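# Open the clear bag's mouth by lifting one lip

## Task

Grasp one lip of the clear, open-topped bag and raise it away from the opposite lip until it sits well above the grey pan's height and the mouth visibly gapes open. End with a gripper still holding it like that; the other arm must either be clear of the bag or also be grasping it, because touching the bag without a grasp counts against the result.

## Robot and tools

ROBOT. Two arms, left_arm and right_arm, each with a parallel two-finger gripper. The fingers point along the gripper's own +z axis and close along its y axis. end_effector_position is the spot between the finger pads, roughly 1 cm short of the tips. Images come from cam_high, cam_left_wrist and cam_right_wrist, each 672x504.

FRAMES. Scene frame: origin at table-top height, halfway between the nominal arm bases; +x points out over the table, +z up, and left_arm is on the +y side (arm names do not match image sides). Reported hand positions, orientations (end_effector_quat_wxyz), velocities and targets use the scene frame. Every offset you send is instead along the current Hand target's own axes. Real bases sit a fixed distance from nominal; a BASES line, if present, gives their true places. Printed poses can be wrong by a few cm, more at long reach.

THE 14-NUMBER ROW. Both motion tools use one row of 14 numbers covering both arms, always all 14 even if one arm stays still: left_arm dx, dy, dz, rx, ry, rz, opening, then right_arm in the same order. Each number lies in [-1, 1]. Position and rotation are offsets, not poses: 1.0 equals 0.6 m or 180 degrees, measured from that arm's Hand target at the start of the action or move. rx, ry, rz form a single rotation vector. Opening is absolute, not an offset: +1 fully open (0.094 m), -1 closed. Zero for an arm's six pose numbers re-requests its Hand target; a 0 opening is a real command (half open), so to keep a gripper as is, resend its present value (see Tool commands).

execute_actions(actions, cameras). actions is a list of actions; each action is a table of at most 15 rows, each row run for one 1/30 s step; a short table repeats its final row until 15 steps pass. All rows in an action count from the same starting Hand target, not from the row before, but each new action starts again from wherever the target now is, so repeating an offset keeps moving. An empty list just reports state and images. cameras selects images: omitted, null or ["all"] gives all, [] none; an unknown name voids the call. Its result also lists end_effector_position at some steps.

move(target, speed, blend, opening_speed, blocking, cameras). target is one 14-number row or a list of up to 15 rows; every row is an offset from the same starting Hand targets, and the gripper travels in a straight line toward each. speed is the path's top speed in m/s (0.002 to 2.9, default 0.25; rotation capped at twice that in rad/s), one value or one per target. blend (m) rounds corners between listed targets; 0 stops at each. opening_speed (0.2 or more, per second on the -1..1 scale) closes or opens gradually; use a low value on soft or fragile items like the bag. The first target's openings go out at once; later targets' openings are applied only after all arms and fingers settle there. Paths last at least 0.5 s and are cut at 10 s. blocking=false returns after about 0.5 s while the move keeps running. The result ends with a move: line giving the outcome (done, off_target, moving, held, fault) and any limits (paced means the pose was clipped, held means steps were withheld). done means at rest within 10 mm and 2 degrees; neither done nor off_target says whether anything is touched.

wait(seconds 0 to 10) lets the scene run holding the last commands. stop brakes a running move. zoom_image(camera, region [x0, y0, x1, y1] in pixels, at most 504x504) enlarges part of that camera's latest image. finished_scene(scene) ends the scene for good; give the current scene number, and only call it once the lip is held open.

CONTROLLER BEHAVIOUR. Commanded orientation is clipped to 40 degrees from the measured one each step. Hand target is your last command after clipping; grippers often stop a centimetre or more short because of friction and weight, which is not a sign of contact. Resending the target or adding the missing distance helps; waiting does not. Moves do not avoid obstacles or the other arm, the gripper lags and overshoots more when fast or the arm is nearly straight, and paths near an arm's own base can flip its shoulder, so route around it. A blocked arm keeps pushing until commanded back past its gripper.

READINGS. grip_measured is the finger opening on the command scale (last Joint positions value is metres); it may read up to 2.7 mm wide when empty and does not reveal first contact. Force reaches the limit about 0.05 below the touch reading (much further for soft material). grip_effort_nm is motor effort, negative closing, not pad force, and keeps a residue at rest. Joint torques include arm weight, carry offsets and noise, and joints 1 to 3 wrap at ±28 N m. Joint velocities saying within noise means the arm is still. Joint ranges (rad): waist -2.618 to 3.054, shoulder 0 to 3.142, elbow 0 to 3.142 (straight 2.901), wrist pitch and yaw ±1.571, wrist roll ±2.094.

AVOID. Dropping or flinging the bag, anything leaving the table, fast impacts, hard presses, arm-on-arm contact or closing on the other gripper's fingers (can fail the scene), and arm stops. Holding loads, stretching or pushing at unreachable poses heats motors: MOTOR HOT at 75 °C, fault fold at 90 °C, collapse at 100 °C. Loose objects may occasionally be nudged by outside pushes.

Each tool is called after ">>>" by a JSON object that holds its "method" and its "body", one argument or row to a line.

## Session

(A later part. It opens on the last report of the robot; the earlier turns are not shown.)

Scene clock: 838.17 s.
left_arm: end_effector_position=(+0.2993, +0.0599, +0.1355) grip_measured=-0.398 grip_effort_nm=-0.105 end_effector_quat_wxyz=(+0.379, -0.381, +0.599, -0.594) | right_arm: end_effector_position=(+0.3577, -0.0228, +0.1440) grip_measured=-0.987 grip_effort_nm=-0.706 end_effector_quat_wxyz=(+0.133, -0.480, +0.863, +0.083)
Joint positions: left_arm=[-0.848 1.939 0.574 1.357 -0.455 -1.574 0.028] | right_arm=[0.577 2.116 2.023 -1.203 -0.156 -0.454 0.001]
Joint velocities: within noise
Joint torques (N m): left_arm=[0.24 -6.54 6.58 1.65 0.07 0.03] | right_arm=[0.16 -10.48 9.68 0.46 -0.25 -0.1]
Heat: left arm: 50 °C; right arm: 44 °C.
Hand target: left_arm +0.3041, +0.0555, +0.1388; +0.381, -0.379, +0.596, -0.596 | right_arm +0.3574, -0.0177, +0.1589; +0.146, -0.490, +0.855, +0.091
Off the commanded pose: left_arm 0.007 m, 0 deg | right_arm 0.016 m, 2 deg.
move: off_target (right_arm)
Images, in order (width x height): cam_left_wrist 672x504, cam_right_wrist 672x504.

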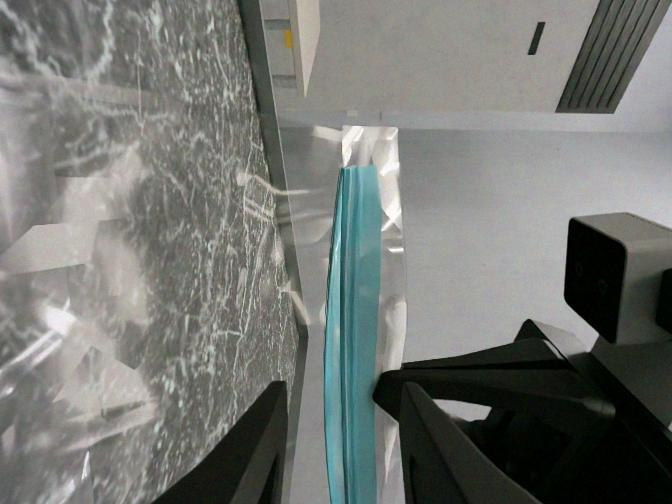

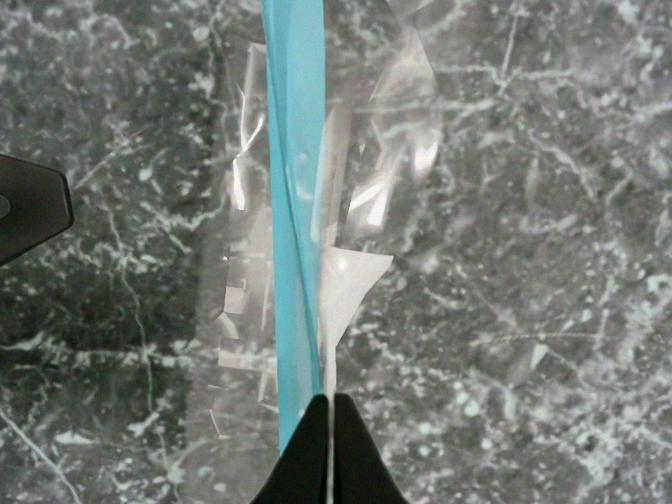

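>>> {"method": "move", "body": {
  "target": [0.02,0.007,0.07,0,0,0,-0.57,0,0,0,0,0,0,-1],
  "speed": 0.06,
  "cameras": ["cam_left_wrist","cam_right_wrist"]
}}

>>> {"method": "zoom_image", "body": {
  "camera": "cam_left_wrist",
  "region": [240, 200, 500, 470]
}}

>>> {"method": "zoom_image", "body": {
  "camera": "cam_right_wrist",
  "region": [150, 100, 400, 450]
}}

Scene clock: 853.67 s.
left_arm: end_effector_position=(+0.3311, +0.0309, +0.1374) grip_measured=-0.568 grip_effort_nm=-0.110 end_effector_quat_wxyz=(+0.380, -0.380, +0.589, -0.604) | right_arm: end_effector_position=(+0.3577, -0.0228, +0.1440) grip_measured=-0.987 grip_effort_nm=-0.706 end_effector_quat_wxyz=(+0.133, -0.480, +0.863, +0.083)
Joint positions: left_arm=[-0.828 2.053 0.755 1.317 -0.433 -1.574 0.02] | right_arm=[0.577 2.116 2.023 -1.203 -0.156 -0.454 0.001]
Joint velocities: within noise
Joint torques (N m): left_arm=[0.47 -7.73 7.17 1.37 0.08 0.04] | right_arm=[0.16 -10.48 9.66 0.46 -0.26 -0.1]
Heat: left arm: 48 °C; right arm: 44 °C.
Hand target: left_arm +0.3372, +0.0270, +0.1346; +0.381, -0.380, +0.596, -0.596 | right_arm +0.3574, -0.0177, +0.1589; +0.146, -0.490, +0.855, +0.091
Off the commanded pose: left_arm 0.008 m, 1 deg | right_arm 0.016 m, 2 deg.
move: off_target (right_arm)
Images, in order (width x height): cam_left_wrist 672x504, cam_right_wrist 672x504.

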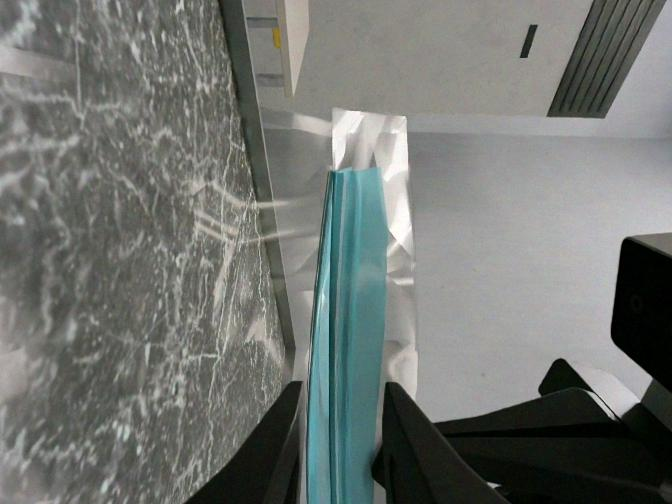

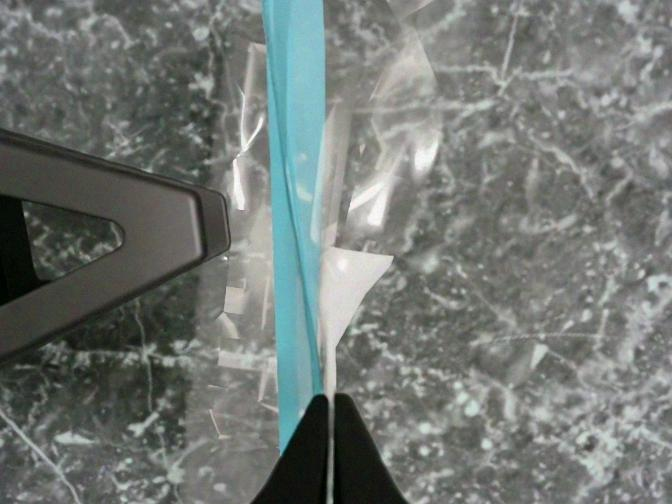

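Scaled by 1.867 from the camera's 672x504 image, which has a finer 960x720 frame.

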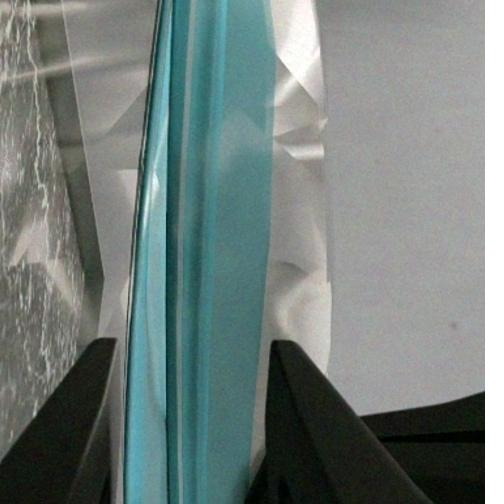

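Scaled by 1.440 from the camera's 672x504 image, which has a finer 960x720 frame.

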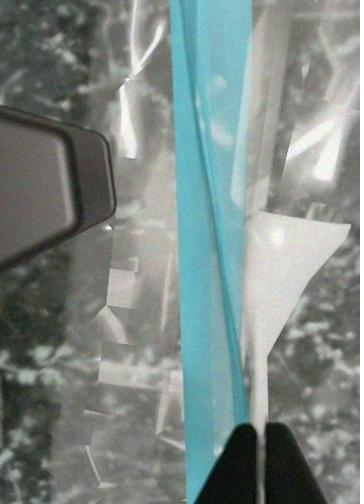

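>>> {"method": "move", "body": {
  "target": [
    [0,0.0125,0,0,0,0,-0.7,0,0,0,0,0,0,-1],
    [0,0.0125,0.015,0,0,0,-0.7,0,0,0,0,0,0,-1]
  ],
  "speed": 0.03,
  "cameras": ["cam_left_wrist","cam_right_wrist"]
}}

>>> {"method": "zoom_image", "body": {
  "camera": "cam_left_wrist",
  "region": [240, 250, 470, 500]
}}

>>> {"method": "zoom_image", "body": {
  "camera": "cam_right_wrist",
  "region": [150, 100, 400, 450]
}}

Scene clock: 865.23 s.
left_arm: end_effector_position=(+0.3391, +0.0268, +0.1272) grip_measured=-0.698 grip_effort_nm=-0.110 end_effector_quat_wxyz=(+0.379, -0.380, +0.594, -0.600) | right_arm: end_effector_position=(+0.3577, -0.0228, +0.1440) grip_measured=-0.987 grip_effort_nm=-0.706 end_effector_quat_wxyz=(+0.133, -0.480, +0.863, +0.083)
Joint positions: left_arm=[-0.818 2.099 0.79 1.316 -0.423 -1.574 0.014] | right_arm=[0.577 2.116 2.023 -1.203 -0.156 -0.454 0.001]
Joint velocities: within noise
Joint torques (N m): left_arm=[0.54 -8.03 7.17 1.49 0.07 0.02] | right_arm=[0.17 -10.48 9.68 0.46 -0.25 -0.1]
Heat: left arm: 46 °C; right arm: 45 °C.
Hand target: left_arm +0.3454, +0.0232, +0.1271; +0.381, -0.379, +0.596, -0.596 | right_arm +0.3574, -0.0177, +0.1589; +0.146, -0.490, +0.855, +0.091
Off the commanded pose: left_arm 0.007 m, 1 deg | right_arm 0.016 m, 2 deg.
move: off_target (right_arm)
Images, in order (width x height): cam_left_wrist 672x504, cam_right_wrist 672x504.

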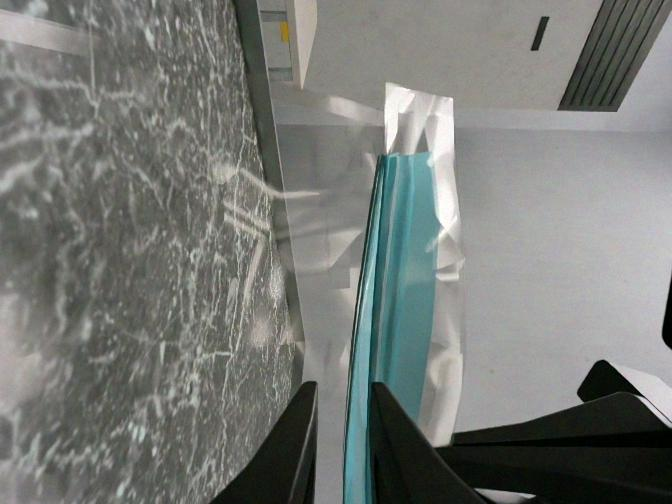

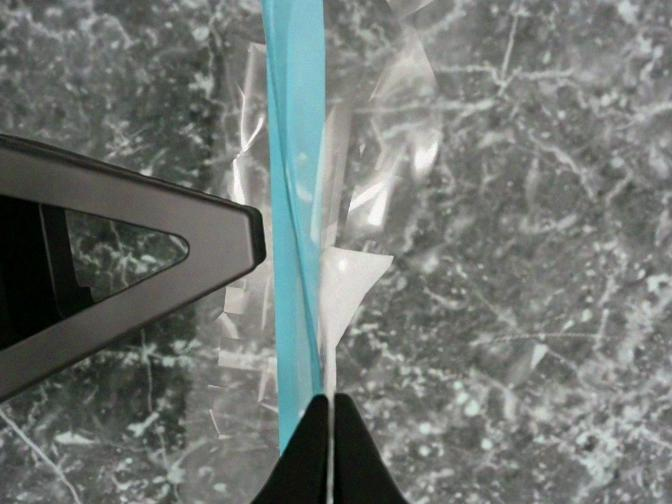

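Scaled by 2.016 from the camera's 672x504 image, which has a finer 960x720 frame.

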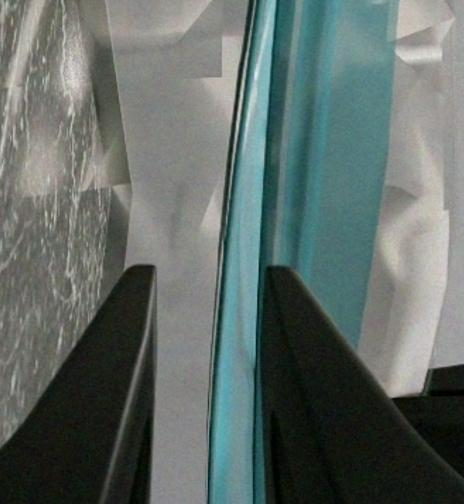

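Scaled by 1.440 from the camera's 672x504 image, which has a finer 960x720 frame.

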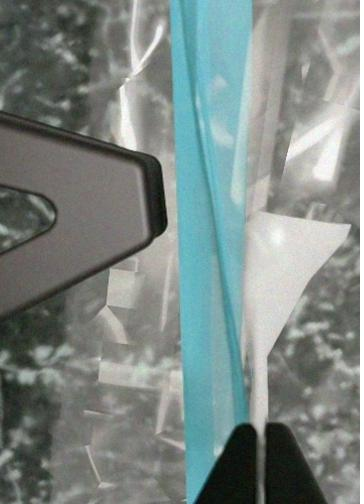

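>>> {"method": "move", "body": {
  "target": [0,0,0.0125,0,0,0,-0.7,0,0,0,0,0,0,-1],
  "speed": 0.03,
  "cameras": ["cam_left_wrist","cam_right_wrist"]
}}

>>> {"method": "zoom_image", "body": {
  "camera": "cam_left_wrist",
  "region": [240, 250, 470, 500]
}}

>>> {"method": "zoom_image", "body": {
  "camera": "cam_right_wrist",
  "region": [150, 100, 400, 450]
}}

Scene clock: 873.70 s.
left_arm: end_effector_position=(+0.3456, +0.0238, +0.1294) grip_measured=-0.698 grip_effort_nm=-0.110 end_effector_quat_wxyz=(+0.380, -0.380, +0.590, -0.603) | right_arm: end_effector_position=(+0.3577, -0.0228, +0.1440) grip_measured=-0.987 grip_effort_nm=-0.711 end_effector_quat_wxyz=(+0.133, -0.480, +0.863, +0.083)
Joint positions: left_arm=[-0.809 2.114 0.82 1.311 -0.415 -1.574 0.014] | right_arm=[0.577 2.116 2.023 -1.203 -0.156 -0.454 0.001]
Joint velocities: within noise
Joint torques (N m): left_arm=[0.58 -8.16 7.28 1.36 0.08 0.04] | right_arm=[0.16 -10.5 9.66 0.46 -0.26 -0.1]
Heat: left arm: 46 °C; right arm: 45 °C.
Hand target: left_arm +0.3522, +0.0201, +0.1270; +0.381, -0.380, +0.596, -0.596 | right_arm +0.3574, -0.0177, +0.1589; +0.146, -0.490, +0.855, +0.091
Off the commanded pose: left_arm 0.008 m, 1 deg | right_arm 0.016 m, 2 deg.
move: off_target (right_arm)
Images, in order (width x height): cam_left_wrist 672x504, cam_right_wrist 672x504.

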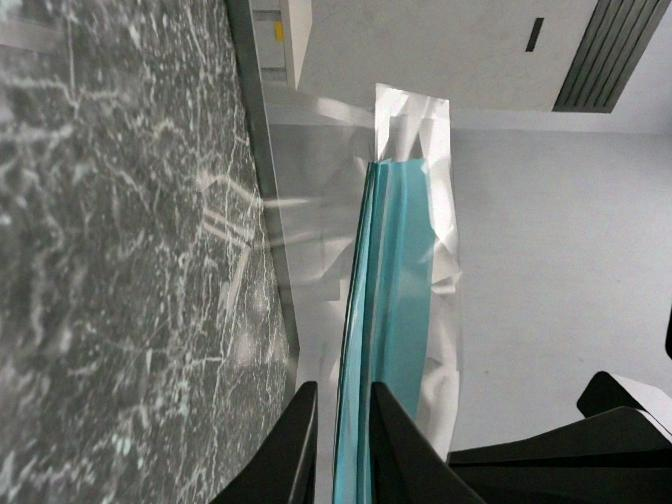

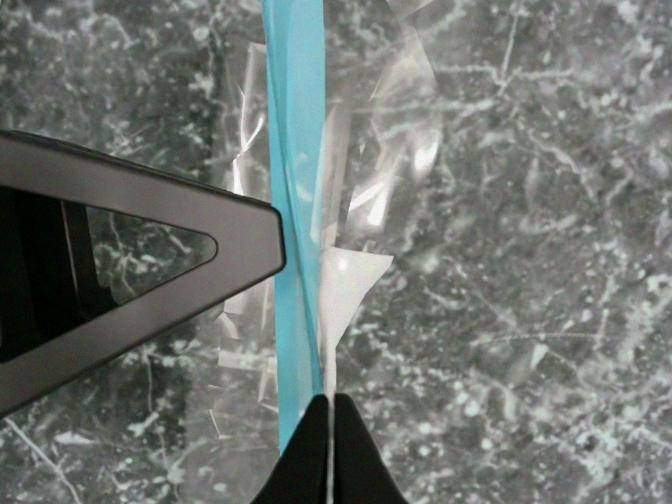

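Scaled by 2.016 from the camera's 672x504 image, which has a finer 960x720 frame.

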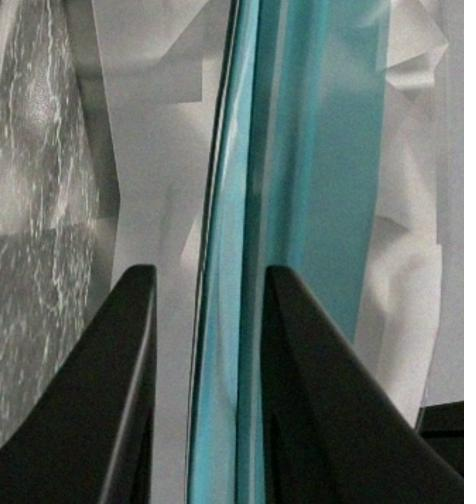

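Scaled by 1.440 from the camera's 672x504 image, which has a finer 960x720 frame.

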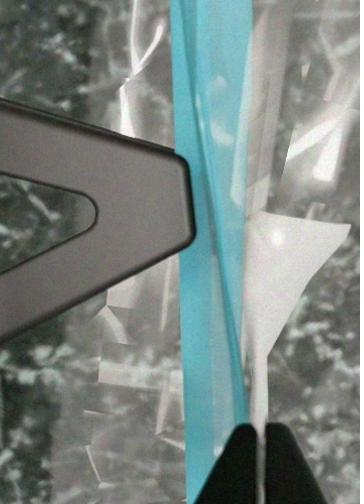

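>>> {"method": "move", "body": {
  "target": [
    [0,0,-0.006,0,0,0,-0.7,0,0,0,0,0,0,-1],
    [0,0.010,-0.006,0,0,0,-0.7,0,0,0,0,0,0,-1],
    [0,0.010,0.007,0,0,0,-0.7,0,0,0,0,0,0,-1]
  ],
  "speed": 0.03,
  "cameras": ["cam_left_wrist","cam_right_wrist"]
}}

>>> {"method": "zoom_image", "body": {
  "camera": "cam_left_wrist",
  "region": [240, 250, 470, 500]
}}

>>> {"method": "zoom_image", "body": {
  "camera": "cam_right_wrist",
  "region": [150, 100, 400, 450]
}}

Scene clock: 880.43 s.
left_arm: end_effector_position=(+0.3501, +0.0216, +0.1237) grip_measured=-0.698 grip_effort_nm=-0.105 end_effector_quat_wxyz=(+0.384, -0.376, +0.594, -0.598) | right_arm: end_effector_position=(+0.3577, -0.0228, +0.1440) grip_measured=-0.987 grip_effort_nm=-0.716 end_effector_quat_wxyz=(+0.133, -0.480, +0.863, +0.083)
Joint positions: left_arm=[-0.805 2.14 0.841 1.311 -0.412 -1.56 0.014] | right_arm=[0.577 2.116 2.023 -1.203 -0.156 -0.454 0.001]
Joint velocities: within noise
Joint torques (N m): left_arm=[0.57 -8.08 6.95 1.52 0.08 0] | right_arm=[0.09 -10.5 9.66 0.46 -0.25 -0.1]
Heat: left arm: 46 °C; right arm: 45 °C.
Hand target: left_arm +0.3559, +0.0182, +0.1211; +0.381, -0.379, +0.596, -0.596 | right_arm +0.3574, -0.0177, +0.1589; +0.146, -0.490, +0.855, +0.091
Off the commanded pose: left_arm 0.007 m, 1 deg | right_arm 0.016 m, 2 deg.
move: off_target (right_arm)
Images, in order (width x height): cam_left_wrist 672x504, cam_right_wrist 672x504.

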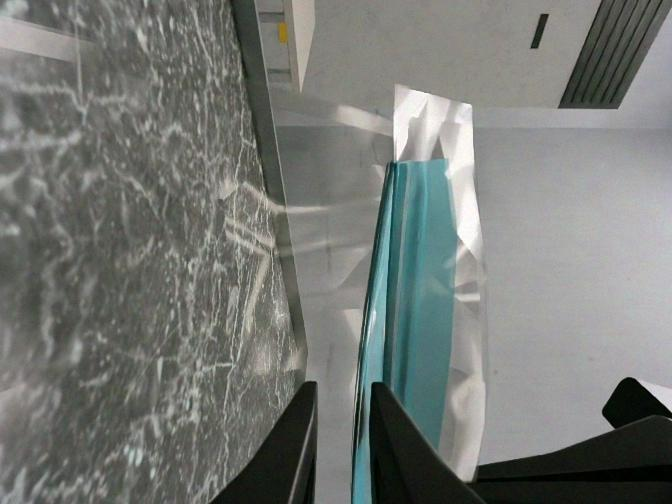

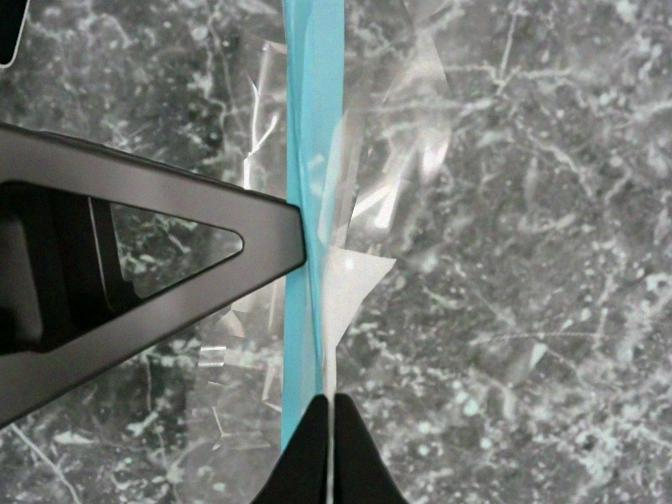

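Scaled by 2.016 from the camera's 672x504 image, which has a finer 960x720 frame.

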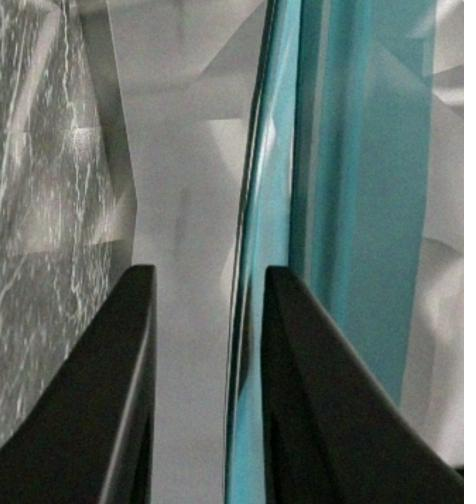

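Scaled by 1.440 from the camera's 672x504 image, which has a finer 960x720 frame.

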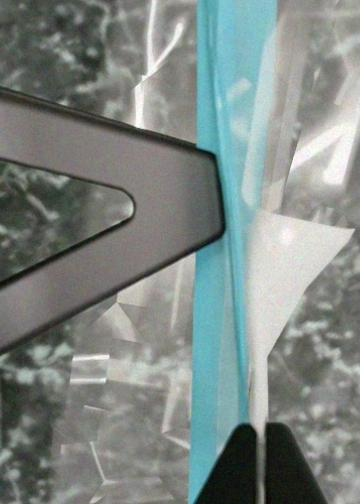

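>>> {"method": "move", "body": {
  "target": [0,0,0,0,0,0,-1,0,0,0,0,0,0,-1],
  "opening_speed": 0.25
}}

>>> {"method": "zoom_image", "body": {
  "camera": "cam_left_wrist",
  "region": [220, 230, 470, 500]
}}

>>> {"method": "zoom_image", "body": {
  "camera": "cam_right_wrist",
  "region": [150, 100, 450, 450]
}}

Scene clock: 907.40 s.
left_arm: end_effector_position=(+0.3501, +0.0216, +0.1237) grip_measured=-0.980 grip_effort_nm=-1.038 end_effector_quat_wxyz=(+0.384, -0.376, +0.594, -0.598) | right_arm: end_effector_position=(+0.3577, -0.0228, +0.1440) grip_measured=-0.987 grip_effort_nm=-0.711 end_effector_quat_wxyz=(+0.133, -0.480, +0.863, +0.083)
Joint positions: left_arm=[-0.805 2.14 0.841 1.311 -0.412 -1.56 0.001] | right_arm=[0.577 2.116 2.023 -1.203 -0.156 -0.454 0.001]
Joint velocities: within noise
Joint torques (N m): left_arm=[0.57 -8.05 6.91 1.51 0.09 0] | right_arm=[0.24 -10.48 9.68 0.46 -0.25 -0.11]
Heat: left arm: 47 °C; right arm: 45 °C.
Hand target: left_arm +0.3559, +0.0182, +0.1211; +0.381, -0.379, +0.596, -0.596 | right_arm +0.3574, -0.0177, +0.1589; +0.146, -0.490, +0.855, +0.091
Off the commanded pose: left_arm 0.007 m, 1 deg | right_arm 0.016 m, 2 deg.
move: off_target (right_arm)

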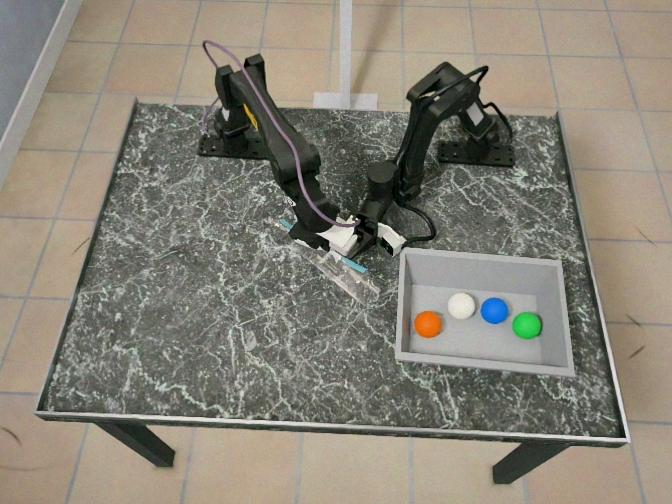

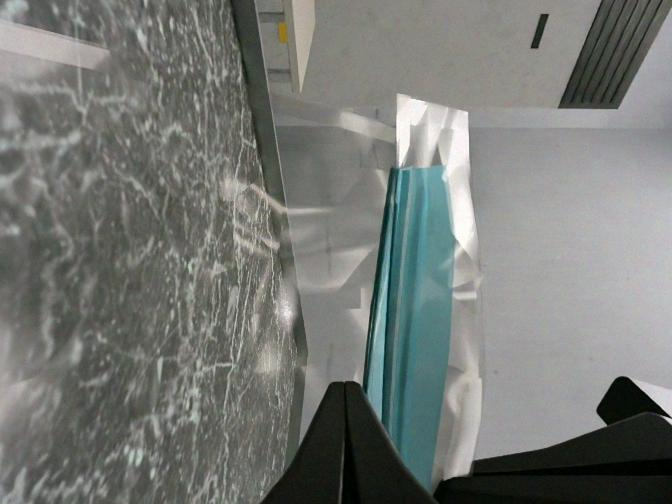

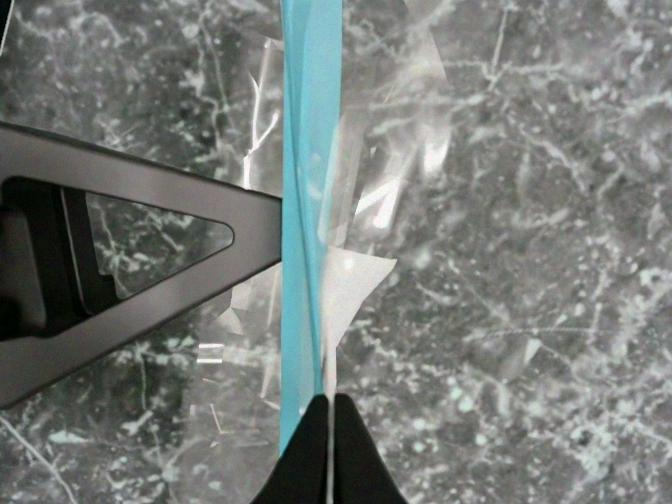

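Scaled by 1.867 from the camera's 672x504 image, which has a finer 960x720 frame.

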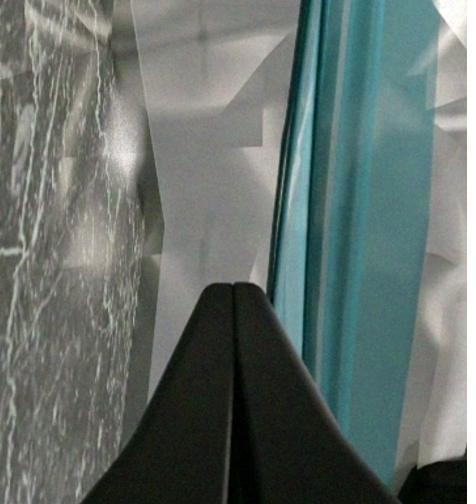

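Scaled by 1.440 from the camera's 672x504 image, which has a finer 960x720 frame.

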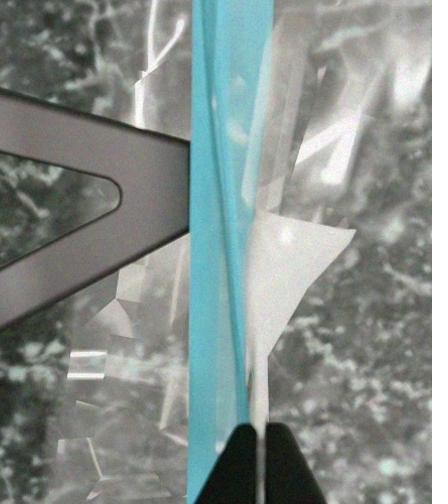

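>>> {"method": "move", "body": {
  "target": [0,0.03,-0.01,0,0,0,-1,0,0,0,0,0,0,-1],
  "speed": 0.06
}}

>>> {"method": "zoom_image", "body": {
  "camera": "cam_left_wrist",
  "region": [220, 230, 470, 500]
}}

>>> {"method": "zoom_image", "body": {
  "camera": "cam_right_wrist",
  "region": [150, 100, 450, 450]
}}

Scene clock: 917.30 s.
left_arm: end_effector_position=(+0.3499, +0.0215, +0.1126) grip_measured=-0.980 grip_effort_nm=-1.043 end_effector_quat_wxyz=(+0.390, -0.369, +0.596, -0.597) | right_arm: end_effector_position=(+0.3577, -0.0228, +0.1440) grip_measured=-0.987 grip_effort_nm=-0.716 end_effector_quat_wxyz=(+0.133, -0.480, +0.863, +0.083)
Joint positions: left_arm=[-0.805 2.189 0.841 1.366 -0.41 -1.538 0.001] | right_arm=[0.577 2.116 2.023 -1.203 -0.156 -0.454 0.001]
Joint velocities: within noise
Joint torques (N m): left_arm=[-0.06 -7.42 4.71 1.76 0.02 -0.2] | right_arm=[0.16 -10.48 9.66 0.46 -0.25 -0.1]
Heat: left arm: 47 °C; right arm: 46 °C.
Hand target: left_arm +0.3505, +0.0208, +0.1031; +0.381, -0.379, +0.596, -0.596 | right_arm +0.3574, -0.0177, +0.1589; +0.146, -0.490, +0.855, +0.091
Off the commanded pose: left_arm 0.010 m, 2 deg | right_arm 0.016 m, 2 deg.
move: off_target (right_arm)

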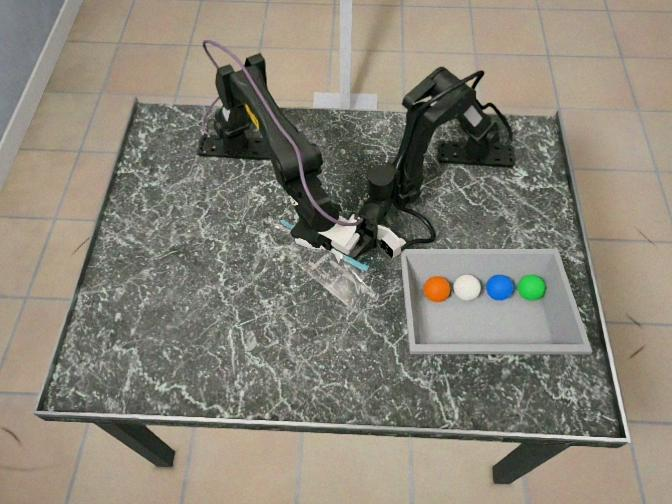

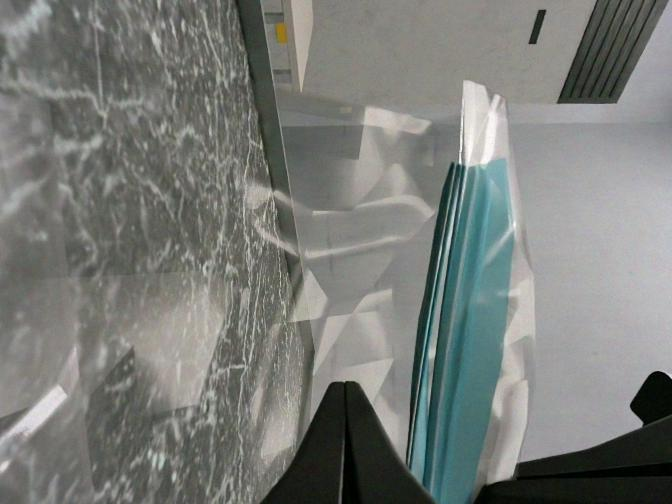

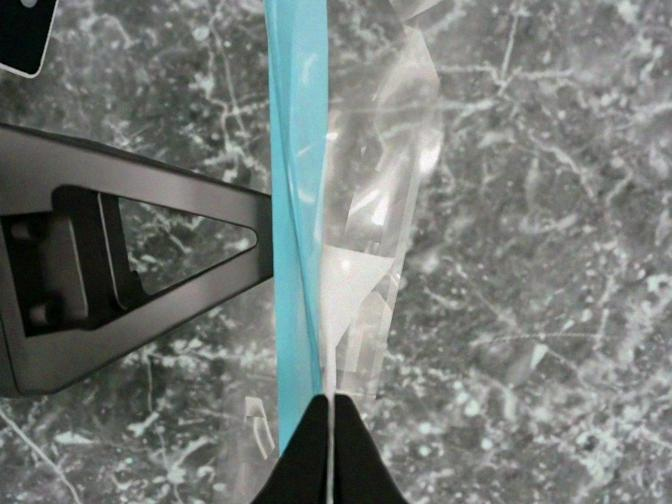

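Scaled by 1.867 from the camera's 672x504 image, which has a finer 960x720 frame.

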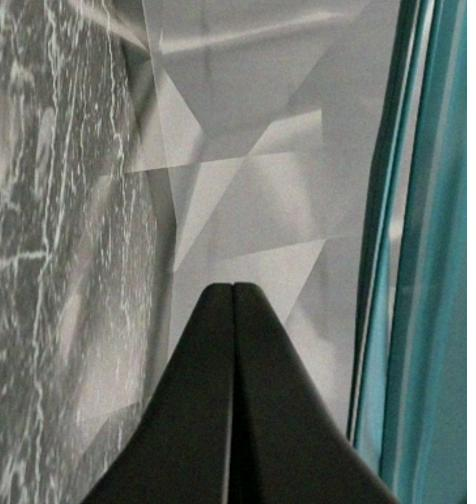

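Scaled by 1.440 from the camera's 672x504 image, which has a finer 960x720 frame.

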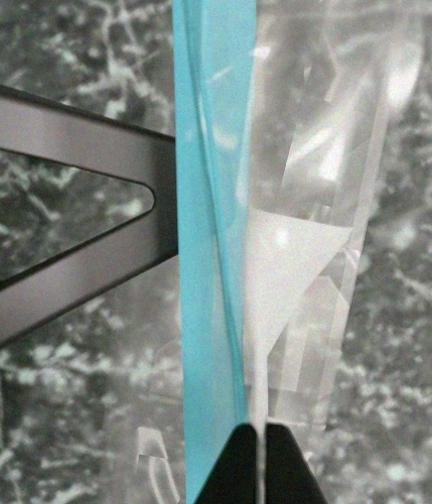

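>>> {"method": "move", "body": {
  "target": [
    [0,0,-0.045,0,0,0,-1,0,0,0,0,0,0,-1],
    [0,-0.047,-0.045,0,0,0,-0.72,0,0,0,0,0,0,-1]
  ],
  "speed": 0.1
}}

>>> {"method": "zoom_image", "body": {
  "camera": "cam_left_wrist",
  "region": [220, 230, 470, 500]
}}

Scene clock: 936.47 s.
left_arm: end_effector_position=(+0.3270, +0.0289, +0.1325) grip_measured=-0.722 grip_effort_nm=0.090 end_effector_quat_wxyz=(+0.378, -0.376, +0.589, -0.608) | right_arm: end_effector_position=(+0.3577, -0.0228, +0.1440) grip_measured=-0.987 grip_effort_nm=-0.706 end_effector_quat_wxyz=(+0.133, -0.480, +0.863, +0.083)
Joint positions: left_arm=[-0.837 2.075 0.746 1.355 -0.433 -1.572 0.013] | right_arm=[0.577 2.116 2.023 -1.203 -0.156 -0.454 0.001]
Joint velocities: within noise
Joint torques (N m): left_arm=[-0.1 -10.63 3.63 1.36 -0.06 0.01] | right_arm=[0.16 -10.5 9.68 0.46 -0.25 -0.1]
Heat: left arm: 47 °C; right arm: 46 °C.
Hand target: left_arm +0.3260, +0.0322, +0.1312; +0.381, -0.380, +0.596, -0.596 | right_arm +0.3574, -0.0177, +0.1589; +0.146, -0.490, +0.855, +0.091
Off the commanded pose: left_arm 0.004 m, 2 deg | right_arm 0.016 m, 2 deg.
move: off_target (right_arm)

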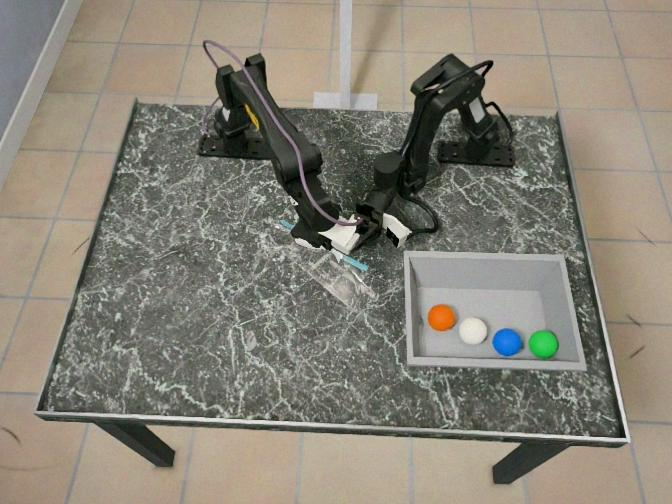

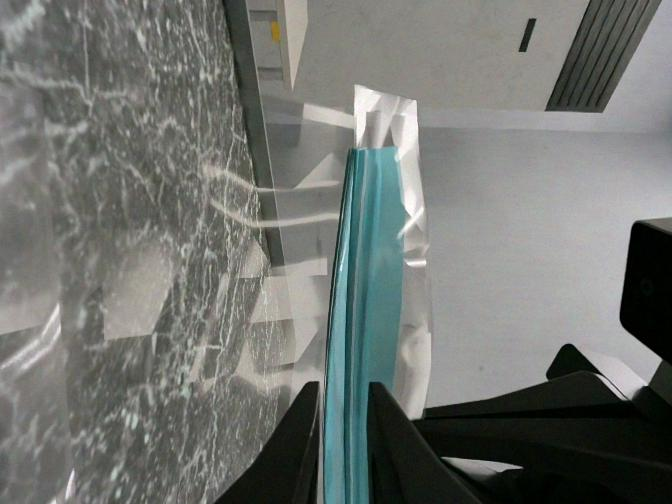

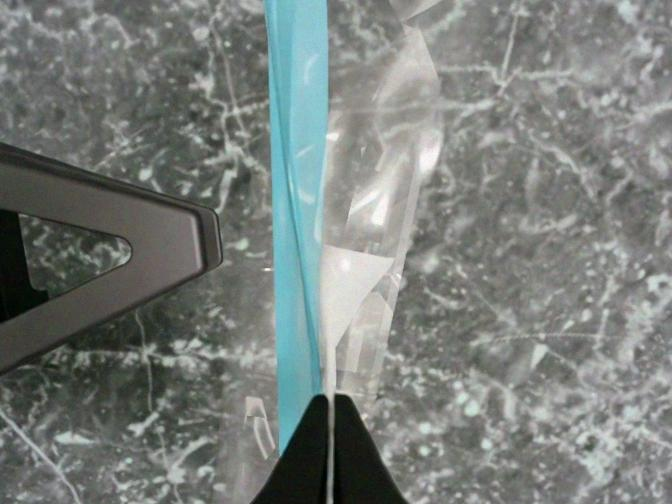

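Scaled by 1.867 from the camera's 672x504 image, which has a finer 960x720 frame.

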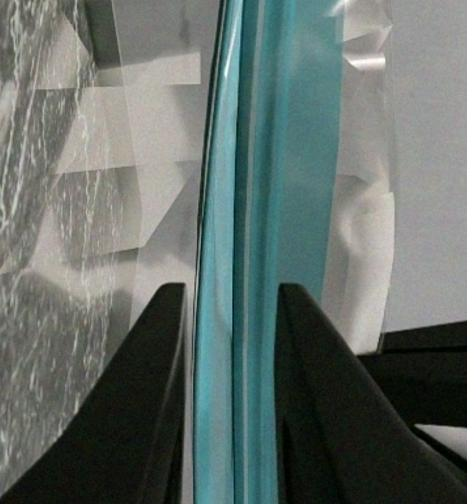

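>>> {"method": "move", "body": {
  "target": [
    [0,0.003,0.0,0,0,0,-0.8,0,0,0,0,0,0,-1],
    [0,0.003,0.025,0,0,0,-0.8,0,0,0,0,0,0,-1]
  ],
  "speed": 0.06
}}

>>> {"method": "zoom_image", "body": {
  "camera": "cam_left_wrist",
  "region": [220, 230, 470, 500]
}}

>>> {"method": "zoom_image", "body": {
  "camera": "cam_right_wrist",
  "region": [150, 100, 400, 350]
}}

Scene clock: 953.13 s.
left_arm: end_effector_position=(+0.3334, +0.0294, +0.1328) grip_measured=-0.798 grip_effort_nm=-0.110 end_effector_quat_wxyz=(+0.380, -0.379, +0.589, -0.604) | right_arm: end_effector_position=(+0.3577, -0.0228, +0.1440) grip_measured=-0.987 grip_effort_nm=-0.706 end_effector_quat_wxyz=(+0.133, -0.480, +0.863, +0.083)
Joint positions: left_arm=[-0.825 2.077 0.766 1.331 -0.43 -1.572 0.009] | right_arm=[0.577 2.116 2.023 -1.203 -0.156 -0.454 0.001]
Joint velocities: within noise
Joint torques (N m): left_arm=[0.58 -7.75 6.98 1.36 0.07 0.01] | right_arm=[0.16 -10.5 9.66 0.46 -0.25 -0.1]
Heat: left arm: 46 °C; right arm: 46 °C.
Hand target: left_arm +0.3396, +0.0258, +0.1294; +0.381, -0.379, +0.596, -0.596 | right_arm +0.3574, -0.0177, +0.1589; +0.146, -0.490, +0.855, +0.091
Off the commanded pose: left_arm 0.008 m, 1 deg | right_arm 0.016 m, 2 deg.
move: off_target (right_arm)

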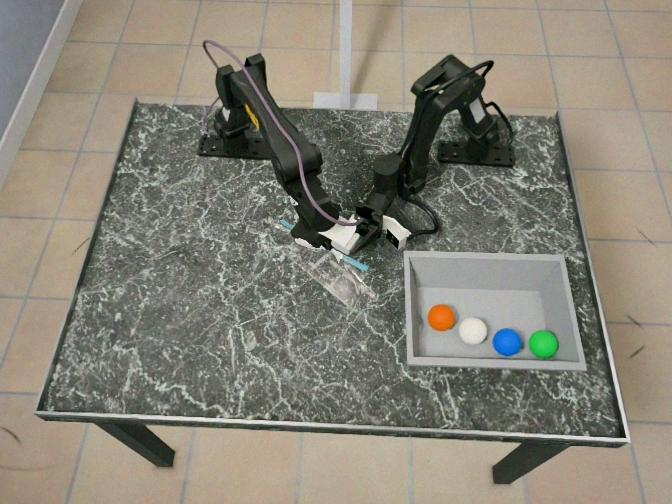

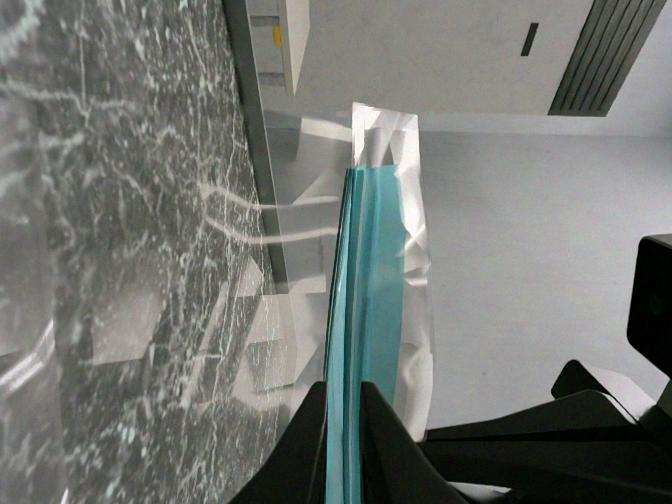

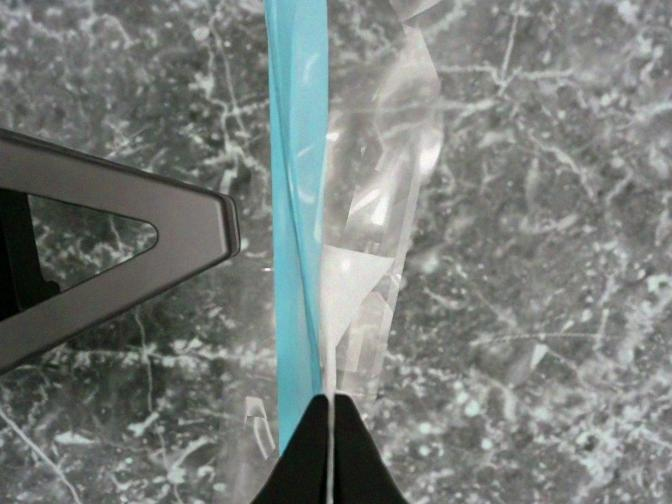

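Scaled by 1.867 from the camera's 672x504 image, which has a finer 960x720 frame.

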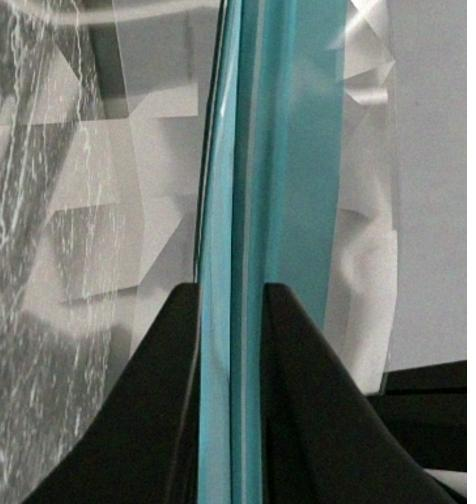

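Scaled by 2.016 from the camera's 672x504 image, which has a finer 960x720 frame.

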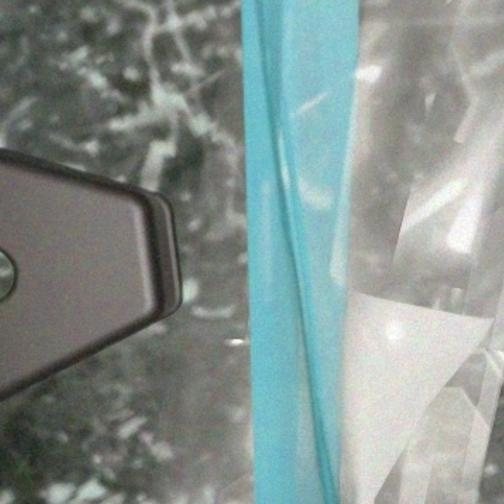

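>>> {"method": "move", "body": {
  "target": [
    [0,0.008,0.0,0,0,0,-0.8,0,0,0,0,0,0,-1],
    [0,0.008,0.020,0,0,0,-0.8,0,0,0,0,0,0,-1]
  ],
  "speed": 0.06
}}

>>> {"method": "zoom_image", "body": {
  "camera": "cam_left_wrist",
  "region": [220, 230, 470, 500]
}}

>>> {"method": "zoom_image", "body": {
  "camera": "cam_right_wrist",
  "region": [150, 100, 400, 350]
}}

Scene clock: 959.27 s.
left_arm: end_effector_position=(+0.3444, +0.0242, +0.1281) grip_measured=-0.798 grip_effort_nm=-0.110 end_effector_quat_wxyz=(+0.380, -0.379, +0.589, -0.604) | right_arm: end_effector_position=(+0.3577, -0.0228, +0.1440) grip_measured=-0.987 grip_effort_nm=-0.706 end_effector_quat_wxyz=(+0.133, -0.480, +0.863, +0.083)
Joint positions: left_arm=[-0.811 2.119 0.815 1.325 -0.416 -1.572 0.009] | right_arm=[0.577 2.116 2.023 -1.203 -0.156 -0.454 0.001]
Joint velocities: within noise
Joint torques (N m): left_arm=[0.51 -8.14 7.05 1.37 0.08 0.01] | right_arm=[0.16 -10.5 9.68 0.46 -0.25 -0.1]
Heat: left arm: 46 °C; right arm: 46 °C.
Hand target: left_arm +0.3505, +0.0208, +0.1247; +0.381, -0.379, +0.596, -0.596 | right_arm +0.3574, -0.0177, +0.1589; +0.146, -0.490, +0.855, +0.091
Off the commanded pose: left_arm 0.008 m, 1 deg | right_arm 0.016 m, 2 deg.
move: off_target (right_arm)

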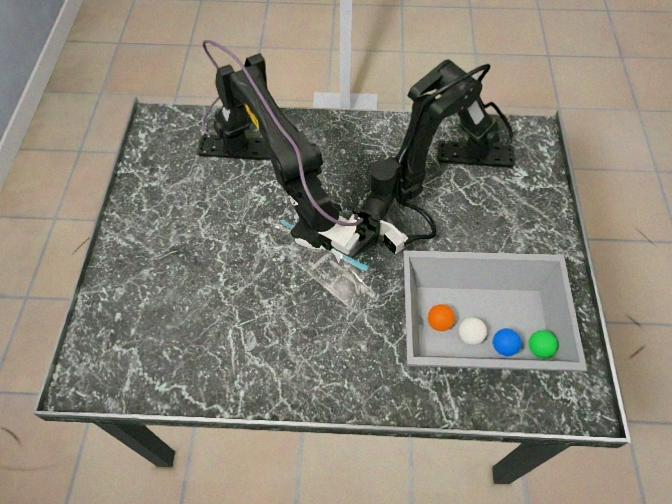

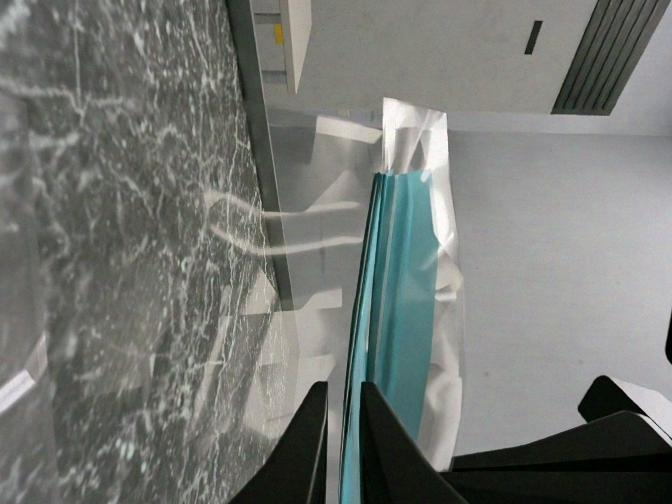

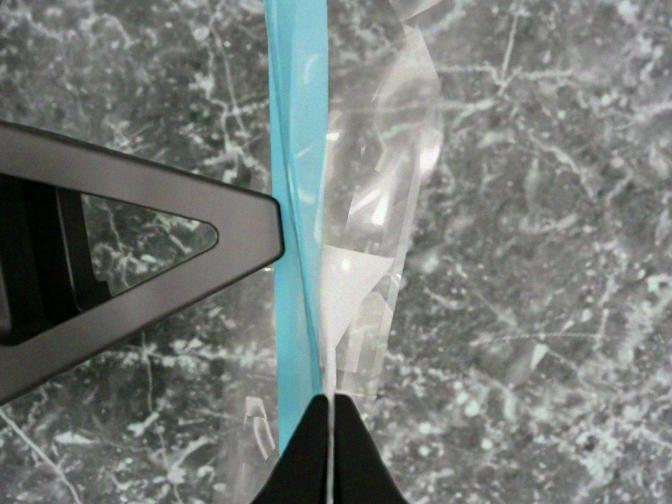

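Scaled by 1.867 from the camera's 672x504 image, which has a finer 960x720 frame.

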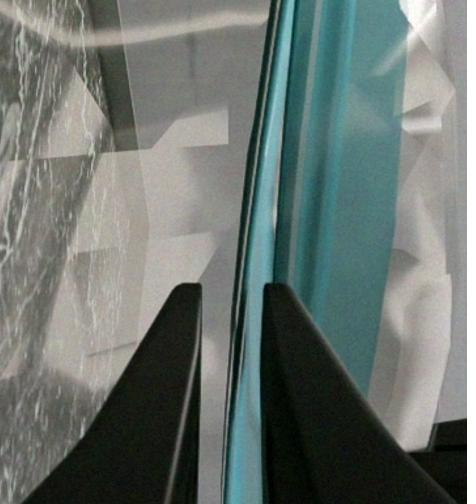

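Scaled by 2.016 from the camera's 672x504 image, which has a finer 960x720 frame.

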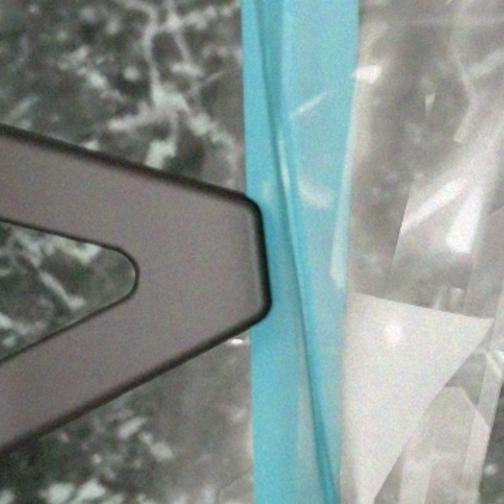

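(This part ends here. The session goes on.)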